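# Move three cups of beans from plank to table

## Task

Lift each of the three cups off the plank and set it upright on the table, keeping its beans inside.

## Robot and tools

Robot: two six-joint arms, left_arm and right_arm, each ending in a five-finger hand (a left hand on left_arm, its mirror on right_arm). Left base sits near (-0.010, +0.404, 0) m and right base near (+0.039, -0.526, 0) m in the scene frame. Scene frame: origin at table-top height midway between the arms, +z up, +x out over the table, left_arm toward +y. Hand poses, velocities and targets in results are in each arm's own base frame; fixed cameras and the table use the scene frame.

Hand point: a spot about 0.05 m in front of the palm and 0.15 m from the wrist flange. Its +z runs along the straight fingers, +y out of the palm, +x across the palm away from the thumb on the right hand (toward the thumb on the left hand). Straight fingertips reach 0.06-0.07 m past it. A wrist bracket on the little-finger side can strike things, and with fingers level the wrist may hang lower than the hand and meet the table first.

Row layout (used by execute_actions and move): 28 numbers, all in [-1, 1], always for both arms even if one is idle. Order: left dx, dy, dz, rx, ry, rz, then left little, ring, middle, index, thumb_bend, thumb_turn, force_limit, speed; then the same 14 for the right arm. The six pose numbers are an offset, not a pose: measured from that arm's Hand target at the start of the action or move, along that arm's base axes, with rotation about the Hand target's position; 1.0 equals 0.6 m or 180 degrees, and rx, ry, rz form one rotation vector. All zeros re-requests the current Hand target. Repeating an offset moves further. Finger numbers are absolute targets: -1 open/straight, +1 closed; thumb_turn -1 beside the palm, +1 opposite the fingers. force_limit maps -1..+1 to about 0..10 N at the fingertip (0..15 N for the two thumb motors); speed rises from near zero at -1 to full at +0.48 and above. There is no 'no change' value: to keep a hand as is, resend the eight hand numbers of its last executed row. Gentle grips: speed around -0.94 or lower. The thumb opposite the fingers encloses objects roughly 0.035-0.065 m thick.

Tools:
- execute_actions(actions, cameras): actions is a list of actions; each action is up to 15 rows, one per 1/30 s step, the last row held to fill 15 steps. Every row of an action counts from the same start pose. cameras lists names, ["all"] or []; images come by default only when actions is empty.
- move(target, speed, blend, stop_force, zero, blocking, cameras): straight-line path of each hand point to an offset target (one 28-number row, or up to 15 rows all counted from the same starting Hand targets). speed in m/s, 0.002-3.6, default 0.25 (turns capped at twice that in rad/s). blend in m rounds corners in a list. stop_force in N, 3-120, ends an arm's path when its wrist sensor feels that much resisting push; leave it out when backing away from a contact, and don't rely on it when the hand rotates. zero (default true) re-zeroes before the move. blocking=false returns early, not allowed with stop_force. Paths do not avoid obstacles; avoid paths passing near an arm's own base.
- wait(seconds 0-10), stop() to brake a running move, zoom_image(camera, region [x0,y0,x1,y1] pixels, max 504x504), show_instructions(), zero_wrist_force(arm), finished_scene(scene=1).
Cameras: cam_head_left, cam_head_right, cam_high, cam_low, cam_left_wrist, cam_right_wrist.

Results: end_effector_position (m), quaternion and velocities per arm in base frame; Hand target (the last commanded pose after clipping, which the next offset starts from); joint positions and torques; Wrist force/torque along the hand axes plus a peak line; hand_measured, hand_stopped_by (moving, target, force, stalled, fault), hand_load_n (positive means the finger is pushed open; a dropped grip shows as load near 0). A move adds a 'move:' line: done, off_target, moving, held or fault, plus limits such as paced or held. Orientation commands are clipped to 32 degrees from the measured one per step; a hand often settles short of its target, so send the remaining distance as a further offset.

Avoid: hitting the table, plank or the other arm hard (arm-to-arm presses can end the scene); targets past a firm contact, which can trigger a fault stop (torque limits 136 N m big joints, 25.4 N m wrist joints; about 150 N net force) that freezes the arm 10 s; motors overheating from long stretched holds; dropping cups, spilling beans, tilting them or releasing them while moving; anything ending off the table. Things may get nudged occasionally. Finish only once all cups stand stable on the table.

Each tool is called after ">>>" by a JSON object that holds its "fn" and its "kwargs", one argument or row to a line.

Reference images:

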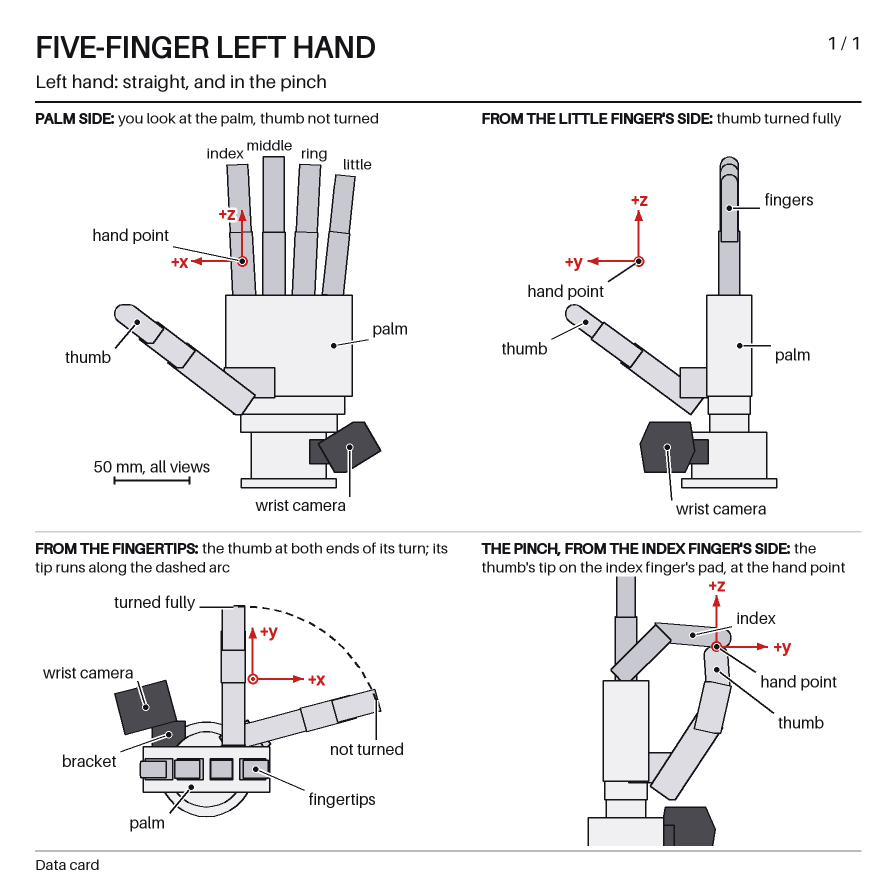

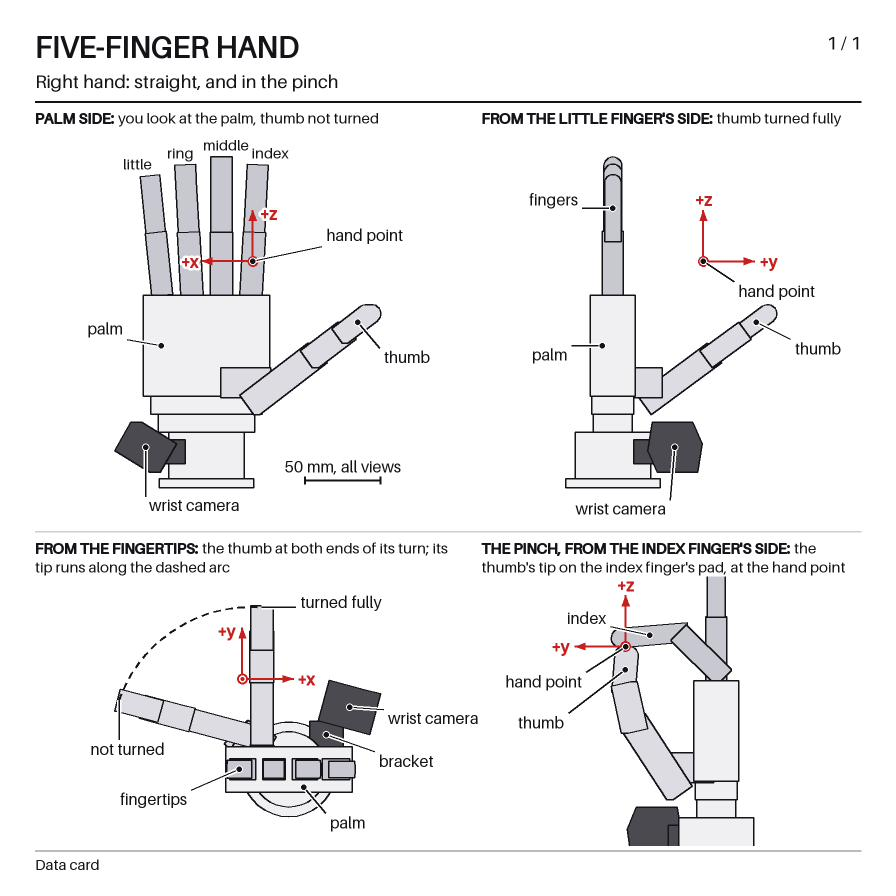

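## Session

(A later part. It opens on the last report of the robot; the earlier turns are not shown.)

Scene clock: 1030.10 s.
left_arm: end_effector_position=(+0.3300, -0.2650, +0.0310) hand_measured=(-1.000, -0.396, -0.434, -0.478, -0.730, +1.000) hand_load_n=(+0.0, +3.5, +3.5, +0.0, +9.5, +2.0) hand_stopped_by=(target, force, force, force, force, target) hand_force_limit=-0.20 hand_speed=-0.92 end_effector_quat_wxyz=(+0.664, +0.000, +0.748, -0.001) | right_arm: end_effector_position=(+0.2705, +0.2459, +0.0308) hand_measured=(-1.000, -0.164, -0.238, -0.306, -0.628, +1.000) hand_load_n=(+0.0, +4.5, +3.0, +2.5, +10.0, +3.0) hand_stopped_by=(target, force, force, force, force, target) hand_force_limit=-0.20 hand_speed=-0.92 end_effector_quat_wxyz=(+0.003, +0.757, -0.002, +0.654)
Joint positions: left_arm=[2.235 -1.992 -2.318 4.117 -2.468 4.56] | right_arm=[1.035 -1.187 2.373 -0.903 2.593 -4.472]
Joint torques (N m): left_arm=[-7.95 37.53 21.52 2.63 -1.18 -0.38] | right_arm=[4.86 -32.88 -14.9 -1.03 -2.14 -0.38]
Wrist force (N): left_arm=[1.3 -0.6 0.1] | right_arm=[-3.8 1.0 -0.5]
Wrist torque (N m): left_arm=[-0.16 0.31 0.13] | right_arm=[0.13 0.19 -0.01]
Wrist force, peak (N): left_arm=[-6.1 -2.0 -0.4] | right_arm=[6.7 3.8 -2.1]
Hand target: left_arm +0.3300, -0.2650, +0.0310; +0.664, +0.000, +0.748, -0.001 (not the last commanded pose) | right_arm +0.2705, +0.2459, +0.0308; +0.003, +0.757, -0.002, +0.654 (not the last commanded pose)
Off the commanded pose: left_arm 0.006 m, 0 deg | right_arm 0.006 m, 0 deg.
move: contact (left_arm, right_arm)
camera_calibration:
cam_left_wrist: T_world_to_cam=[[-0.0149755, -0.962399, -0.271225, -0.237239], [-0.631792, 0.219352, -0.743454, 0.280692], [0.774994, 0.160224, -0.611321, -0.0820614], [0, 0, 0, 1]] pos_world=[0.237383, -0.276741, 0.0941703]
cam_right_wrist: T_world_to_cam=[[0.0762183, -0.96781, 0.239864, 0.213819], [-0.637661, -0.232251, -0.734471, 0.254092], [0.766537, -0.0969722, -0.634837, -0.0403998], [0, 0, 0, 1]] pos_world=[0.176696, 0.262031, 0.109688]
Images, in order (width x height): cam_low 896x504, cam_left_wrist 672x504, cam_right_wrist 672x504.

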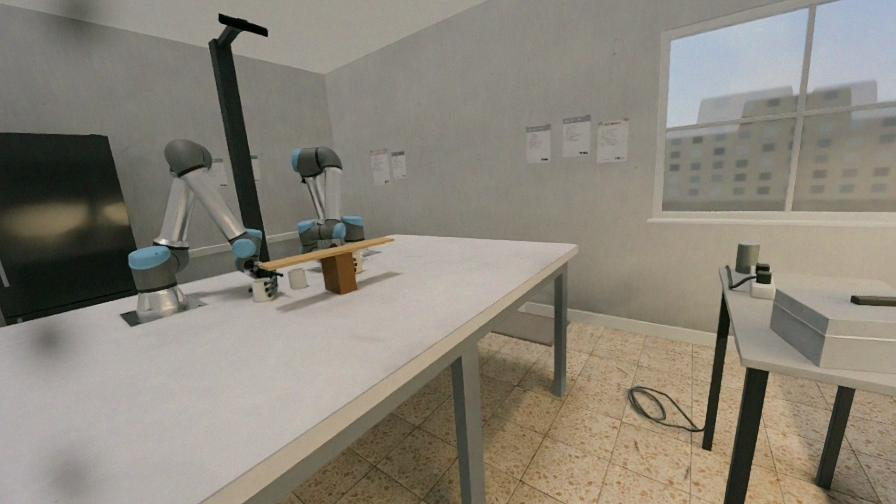

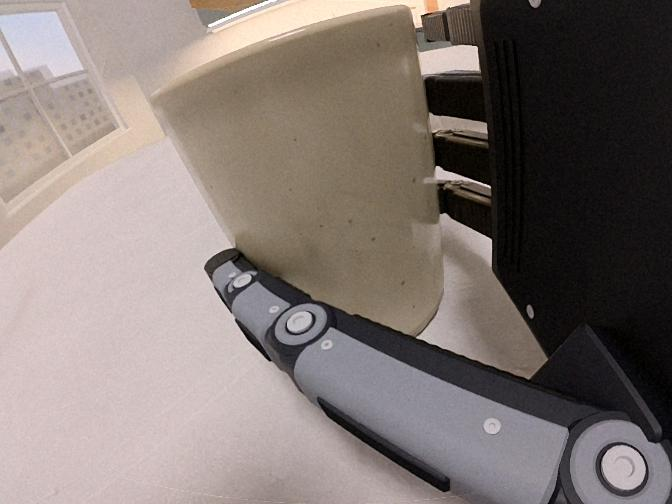

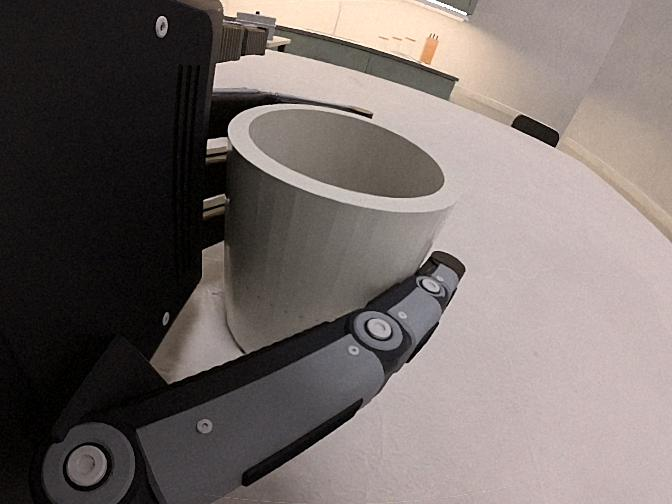

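>>> {"fn": "move", "kwargs": {
  "target": [0,0,-0.0004,0,0,0,-1,0.1,0.1,0.1,0.0,1,-0.2,-0.92,0,0,-0.0007,0,0,0,-1,0.1,0.1,0.1,0.0,1,-0.2,-0.92],
  "speed": 0.01,
  "cameras": []
}}

>>> {"fn": "execute_actions", "kwargs": {
  "actions": [
    [[0,0,0,0,0,0,-1,-0.7,-0.7,-0.7,-0.9,1,-0.2,-0.9,0,0,0,0,0,0,-1,-0.6,-0.6,-0.6,-0.85,1,-0.2,-0.9]]
  ],
  "cameras": []
}}

>>> {"fn": "execute_actions", "kwargs": {
  "actions": [
    [[0,0,0,0,0,0,-1,-1,-1,-1,-1,1,-0.2,-0.7,0,0,0,0,0,0,-1,-1,-1,-1,-1,1,-0.2,-0.7]]
  ],
  "cameras": ["cam_left_wrist","cam_right_wrist"]
}}

Scene clock: 1041.87 s.
left_arm: end_effector_position=(+0.3300, -0.2650, +0.0307) hand_measured=(-1.000, -0.396, -0.434, -0.478, -0.730, +1.000) hand_load_n=(+0.0, +4.5, +4.0, +0.0, +9.5, +1.0) hand_stopped_by=(target, force, force, force, force, target) hand_force_limit=-0.20 hand_speed=-0.92 end_effector_quat_wxyz=(+0.664, +0.000, +0.748, -0.001) | right_arm: end_effector_position=(+0.2706, +0.2460, +0.0304) hand_measured=(-1.000, -0.164, -0.238, -0.306, -0.628, +1.000) hand_load_n=(+0.0, +4.5, +2.5, +2.0, +10.5, +2.0) hand_stopped_by=(target, force, force, force, force, target) hand_force_limit=-0.20 hand_speed=-0.92 end_effector_quat_wxyz=(+0.003, +0.757, -0.002, +0.654)
Joint positions: left_arm=[2.235 -1.993 -2.318 4.118 -2.468 4.56] | right_arm=[1.035 -1.186 2.373 -0.905 2.593 -4.472]
Joint torques (N m): left_arm=[-8.16 14.29 12.94 2.13 -0.85 -0.31] | right_arm=[2.71 -13.91 -0.96 -0.93 -2.13 -0.36]
Wrist force (N): left_arm=[-1.2 -1.9 0.9] | right_arm=[2.7 2.4 -1.3]
Wrist torque (N m): left_arm=[-0.16 0.30 0.15] | right_arm=[0.17 0.23 0.18]
Wrist force, peak (N): left_arm=[-0.9 -1.9 1.2] | right_arm=[-4.2 1.0 -0.4]
Hand target: left_arm +0.3300, -0.2650, +0.0307; +0.664, +0.000, +0.748, -0.001 | right_arm +0.2705, +0.2459, +0.0303; +0.003, +0.757, -0.002, +0.654
Off the commanded pose: left_arm 0.000 m, 0 deg | right_arm 0.000 m, 0 deg.
move: done
No camera images: "cameras" was empty.

Scene clock: 1043.70 s.
left_arm: end_effector_position=(+0.3300, -0.2650, +0.0307) hand_measured=(-1.000, -0.700, -0.700, -0.700, -0.900, +1.000) hand_load_n=(+0.0, +0.0, +0.0, +0.0, +0.0, +0.5) hand_stopped_by=(target, target, target, target, target, target) hand_force_limit=-0.20 hand_speed=-0.90 end_effector_quat_wxyz=(+0.664, +0.000, +0.748, -0.001) | right_arm: end_effector_position=(+0.2705, +0.2459, +0.0303) hand_measured=(-1.000, -0.600, -0.600, -0.600, -0.850, +1.000) hand_load_n=(+0.0, +0.0, +0.0, +0.0, +0.0, +0.0) hand_stopped_by=(target, target, target, target, target, target) hand_force_limit=-0.20 hand_speed=-0.90 end_effector_quat_wxyz=(+0.003, +0.757, -0.002, +0.654)
Joint positions: left_arm=[2.235 -1.993 -2.318 4.118 -2.468 4.56] | right_arm=[1.035 -1.186 2.373 -0.905 2.593 -4.472]
Joint torques (N m): left_arm=[-7.7 20.15 0.21 -1.13 -0.51 -0.35] | right_arm=[2.44 -22.05 -1.83 0.88 -2.04 -0.57]
Wrist force (N): left_arm=[-0.3 -1.3 0.1] | right_arm=[-1.6 1.0 -0.9]
Wrist torque (N m): left_arm=[-0.17 0.20 0.10] | right_arm=[0.13 0.18 0.01]
Wrist force, peak (N): left_arm=[-1.0 -1.8 1.1] | right_arm=[2.4 2.5 -2.1]
Hand target: left_arm +0.3300, -0.2650, +0.0307; +0.664, +0.000, +0.748, -0.001 | right_arm +0.2705, +0.2459, +0.0303; +0.003, +0.757, -0.002, +0.654
Off the commanded pose: left_arm 0.000 m, 0 deg | right_arm 0.000 m, 0 deg.
Step readings (end_effector_position of left_arm | right_arm):
0: (+0.3300, -0.2650, +0.0307) | (+0.2706, +0.2460, +0.0304)
1: (+0.3300, -0.2650, +0.0307) | (+0.2706, +0.2460, +0.0304)
2: (+0.3300, -0.2650, +0.0307) | (+0.2705, +0.2460, +0.0304)
4: (+0.3300, -0.2650, +0.0307) | (+0.2705, +0.2460, +0.0303)
8: (+0.3300, -0.2650, +0.0307) | (+0.2705, +0.2459, +0.0303)
15: (+0.3300, -0.2650, +0.0307) | (+0.2705, +0.2459, +0.0303)
No camera images: "cameras" was empty.

Scene clock: 1044.47 s.
left_arm: end_effector_position=(+0.3300, -0.2650, +0.0307) hand_measured=(-1.000, -1.000, -1.000, -1.000, -1.000, +1.000) hand_load_n=(+0.0, +0.0, +0.0, +0.0, +0.0, +0.0) hand_stopped_by=(target, target, target, target, target, target) hand_force_limit=-0.20 hand_speed=-0.70 end_effector_quat_wxyz=(+0.664, +0.000, +0.748, -0.001) | right_arm: end_effector_position=(+0.2705, +0.2459, +0.0303) hand_measured=(-1.000, -1.000, -1.000, -1.000, -1.000, +1.000) hand_load_n=(+0.0, +0.0, +0.0, +0.0, +0.0, +0.5) hand_stopped_by=(target, target, target, target, target, target) hand_force_limit=-0.20 hand_speed=-0.70 end_effector_quat_wxyz=(+0.003, +0.757, -0.002, +0.654)
Joint positions: left_arm=[2.235 -1.993 -2.318 4.118 -2.468 4.56] | right_arm=[1.035 -1.186 2.373 -0.905 2.593 -4.472]
Joint torques (N m): left_arm=[-9.1 22.38 -0.37 -1.11 -0.47 -0.32] | right_arm=[1.38 -25.28 -2.37 0.89 -2.08 -0.65]
Wrist force (N): left_arm=[-0.3 -1.0 0.2] | right_arm=[-1.5 0.9 -0.7]
Wrist torque (N m): left_arm=[-0.14 0.20 0.10] | right_arm=[0.11 0.17 0.00]
Wrist force, peak (N): left_arm=[-0.6 -1.2 0.3] | right_arm=[-1.8 1.3 -0.8]
Hand target: left_arm +0.3300, -0.2650, +0.0307; +0.664, +0.000, +0.748, -0.001 | right_arm +0.2705, +0.2459, +0.0303; +0.003, +0.757, -0.002, +0.654
Off the commanded pose: left_arm 0.000 m, 0 deg | right_arm 0.000 m, 0 deg.
Step readings (end_effector_position of left_arm | right_arm):
0: (+0.3300, -0.2650, +0.0307) | (+0.2705, +0.2459, +0.0303)
1: (+0.3300, -0.2650, +0.0307) | (+0.2705, +0.2459, +0.0303)
2: (+0.3300, -0.2650, +0.0307) | (+0.2705, +0.2459, +0.0303)
4: (+0.3300, -0.2650, +0.0307) | (+0.2705, +0.2459, +0.0303)
8: (+0.3300, -0.2650, +0.0307) | (+0.2705, +0.2459, +0.0303)
15: (+0.3300, -0.2650, +0.0307) | (+0.2705, +0.2459, +0.0303)
camera_calibration:
cam_left_wrist: T_world_to_cam=[[-0.0149776, -0.9624, -0.271224, -0.237293], [-0.63184, 0.219343, -0.743415, 0.280548], [0.774954, 0.160236, -0.611368, -0.0821661], [0, 0, 0, 1]] pos_world=[0.237383, -0.276741, 0.0939705]
cam_right_wrist: T_world_to_cam=[[0.0762183, -0.96781, 0.239864, 0.213915], [-0.637661, -0.232251, -0.734471, 0.253798], [0.766537, -0.0969722, -0.634837, -0.0406537], [0, 0, 0, 1]] pos_world=[0.176696, 0.262031, 0.109288]
Images, in order (width x height): cam_left_wrist 672x504, cam_right_wrist 672x504.

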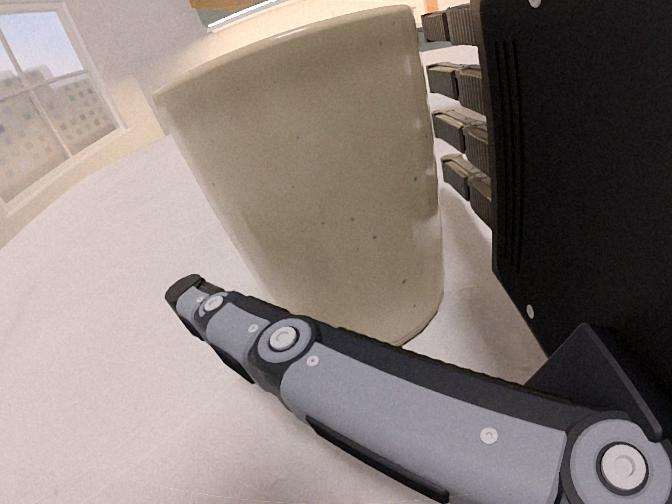

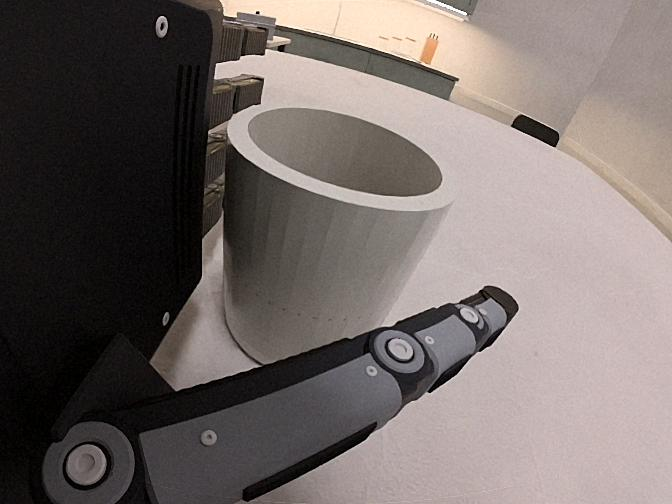

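>>> {"fn": "move", "kwargs": {
  "target": [
    [-0.017,0,0,0,0,0,-1,-1,-1,-1,-1,1,-0.2,-0.7,-0.01,0,0,0,0,0,-1,-1,-1,-1,-1,1,-0.2,-0.7],
    [-0.025,0,0.27,0,0,0,-1,-1,-1,-1,-1,1,-0.2,-0.7,-0.015,0,0.27,0,0,0,-1,-1,-1,-1,-1,1,-0.2,-0.7]
  ],
  "speed": [0.03,0.12],
  "cameras": ["all"]
}}

>>> {"fn": "zoom_image", "kwargs": {
  "camera": "cam_high",
  "region": [330, 60, 590, 320]
}}

>>> {"fn": "zoom_image", "kwargs": {
  "camera": "cam_low",
  "region": [230, 220, 410, 320]
}}

Scene clock: 1068.03 s.
left_arm: end_effector_position=(+0.3150, -0.2650, +0.1927) hand_measured=(-1.000, -1.000, -1.000, -1.000, -1.000, +1.000) hand_load_n=(+0.0, +0.0, +0.0, +0.0, +0.0, +0.0) hand_stopped_by=(target, target, target, target, target, target) hand_force_limit=-0.20 hand_speed=-0.70 end_effector_quat_wxyz=(+0.664, +0.000, +0.748, -0.001) | right_arm: end_effector_position=(+0.2615, +0.2460, +0.1923) hand_measured=(-1.000, -1.000, -1.000, -1.000, -1.000, +1.000) hand_load_n=(+0.0, +0.0, +0.0, +0.0, +0.0, +0.5) hand_stopped_by=(target, target, target, target, target, target) hand_force_limit=-0.20 hand_speed=-0.70 end_effector_quat_wxyz=(+0.002, +0.757, -0.002, +0.654)
Joint positions: left_arm=[2.196 -1.598 -2.19 3.586 -2.506 4.547] | right_arm=[1.063 -1.591 2.227 -0.341 2.62 -4.456]
Joint torques (N m): left_arm=[-6.5 15.05 8.38 0.04 0.34 -0.09] | right_arm=[-0.82 -16.75 -12.63 0.6 0.52 -1.35]
Wrist force (N): left_arm=[-0.3 -1.1 0.1] | right_arm=[-1.9 0.8 -0.6]
Wrist torque (N m): left_arm=[-0.16 0.23 0.19] | right_arm=[0.10 0.20 -0.12]
Wrist force, peak (N): left_arm=[-1.0 -1.3 0.2] | right_arm=[-2.8 1.0 -0.7]
Hand target: left_arm +0.3150, -0.2650, +0.1927; +0.664, +0.000, +0.748, -0.001 | right_arm +0.2615, +0.2459, +0.1923; +0.003, +0.757, -0.002, +0.654
Off the commanded pose: left_arm 0.000 m, 0 deg | right_arm 0.000 m, 0 deg.
move: done
camera_calibration:
cam_left_wrist: T_world_to_cam=[[-0.0148756, -0.962464, -0.271, -0.193679], [-0.631722, 0.219132, -0.743578, 0.391461], [0.775052, 0.160135, -0.61127, 0.0284241], [0, 0, 0, 1]] pos_world=[0.222383, -0.276743, 0.25597]
cam_right_wrist: T_world_to_cam=[[0.0761579, -0.967868, 0.239649, 0.175825], [-0.637659, -0.23205, -0.734536, 0.367008], [0.766545, -0.0968736, -0.634842, 0.0690631], [0, 0, 0, 1]] pos_world=[0.167696, 0.26203, 0.271289]

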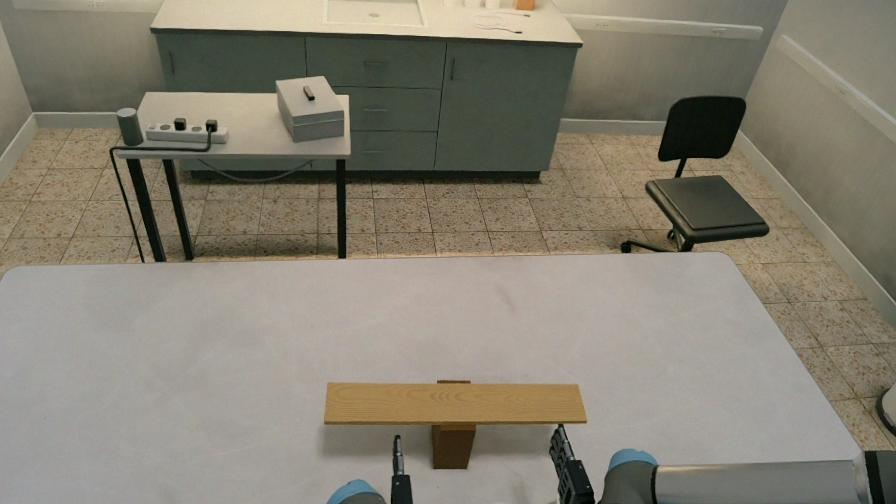

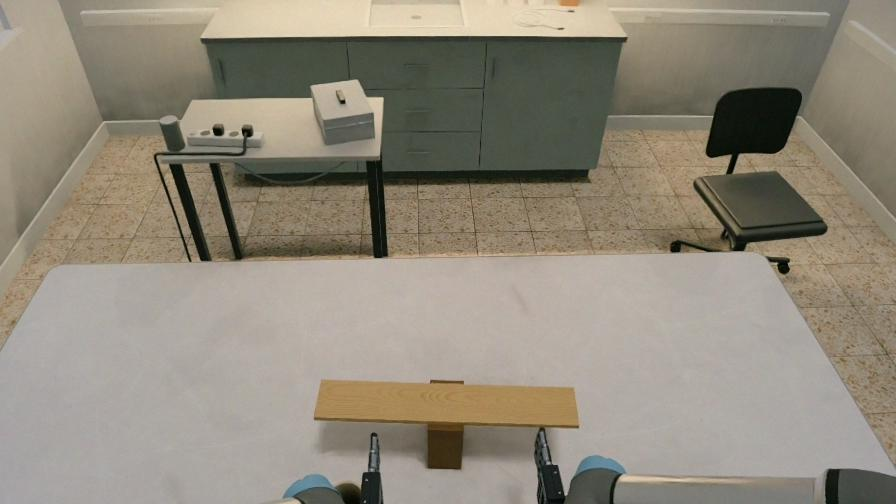

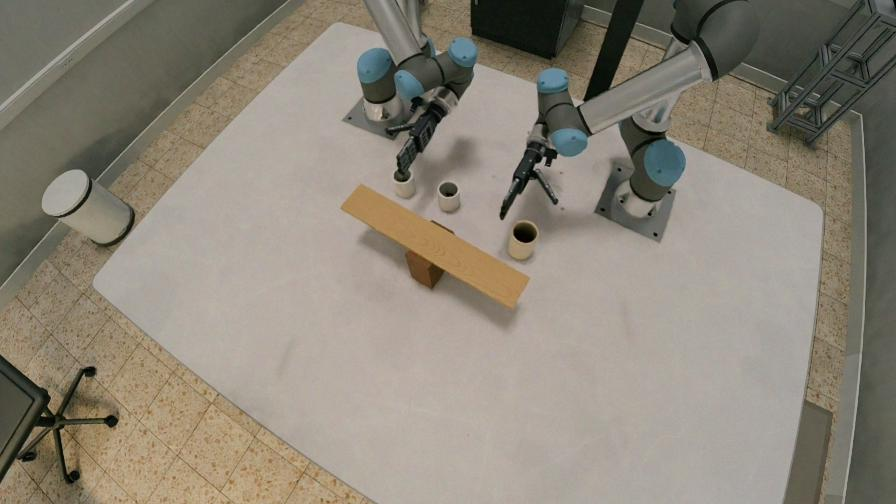

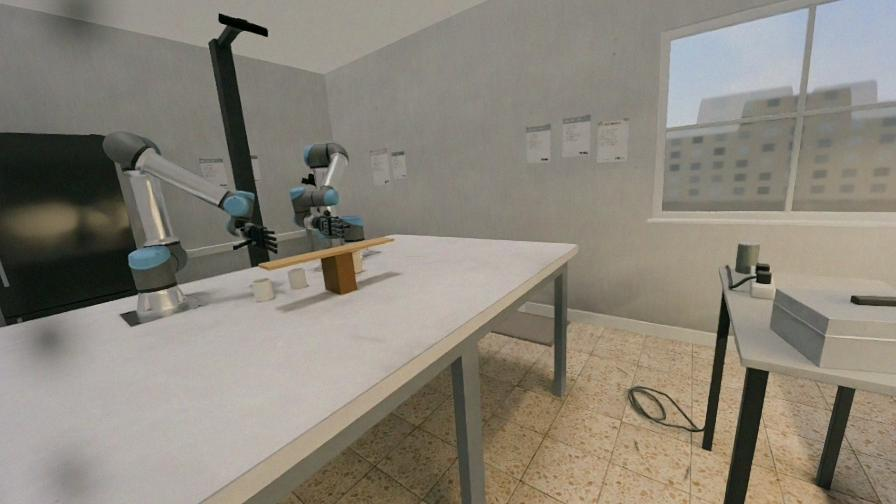

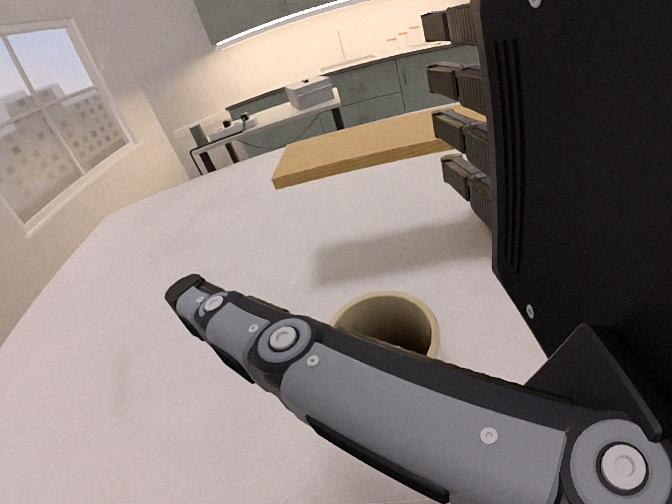

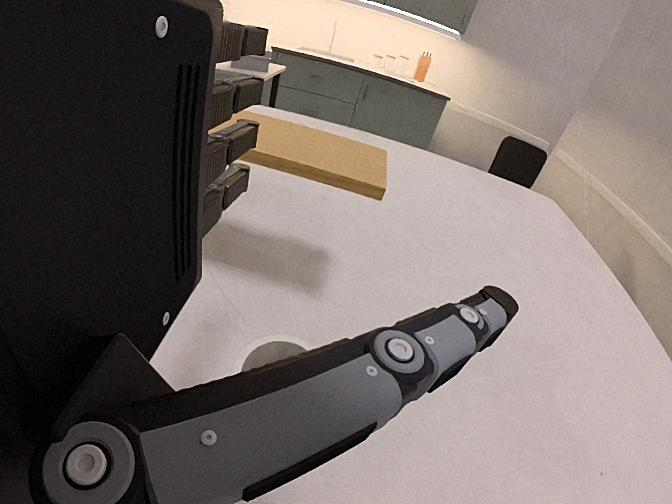

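Scaled by 1.938 from the camera's 896x504 image, which has a finer 1280x720 frame.

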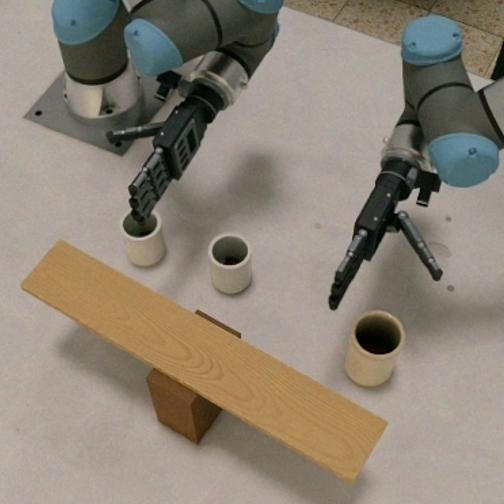

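Scaled by 2.800 from the camera's 896x504 image, which has a finer 1280x720 frame.

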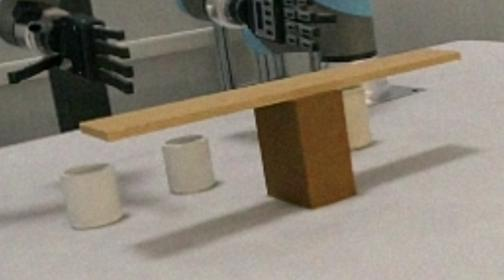

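>>> {"fn": "finished_scene", "kwargs": {

}}

The scene is finished: the task was done.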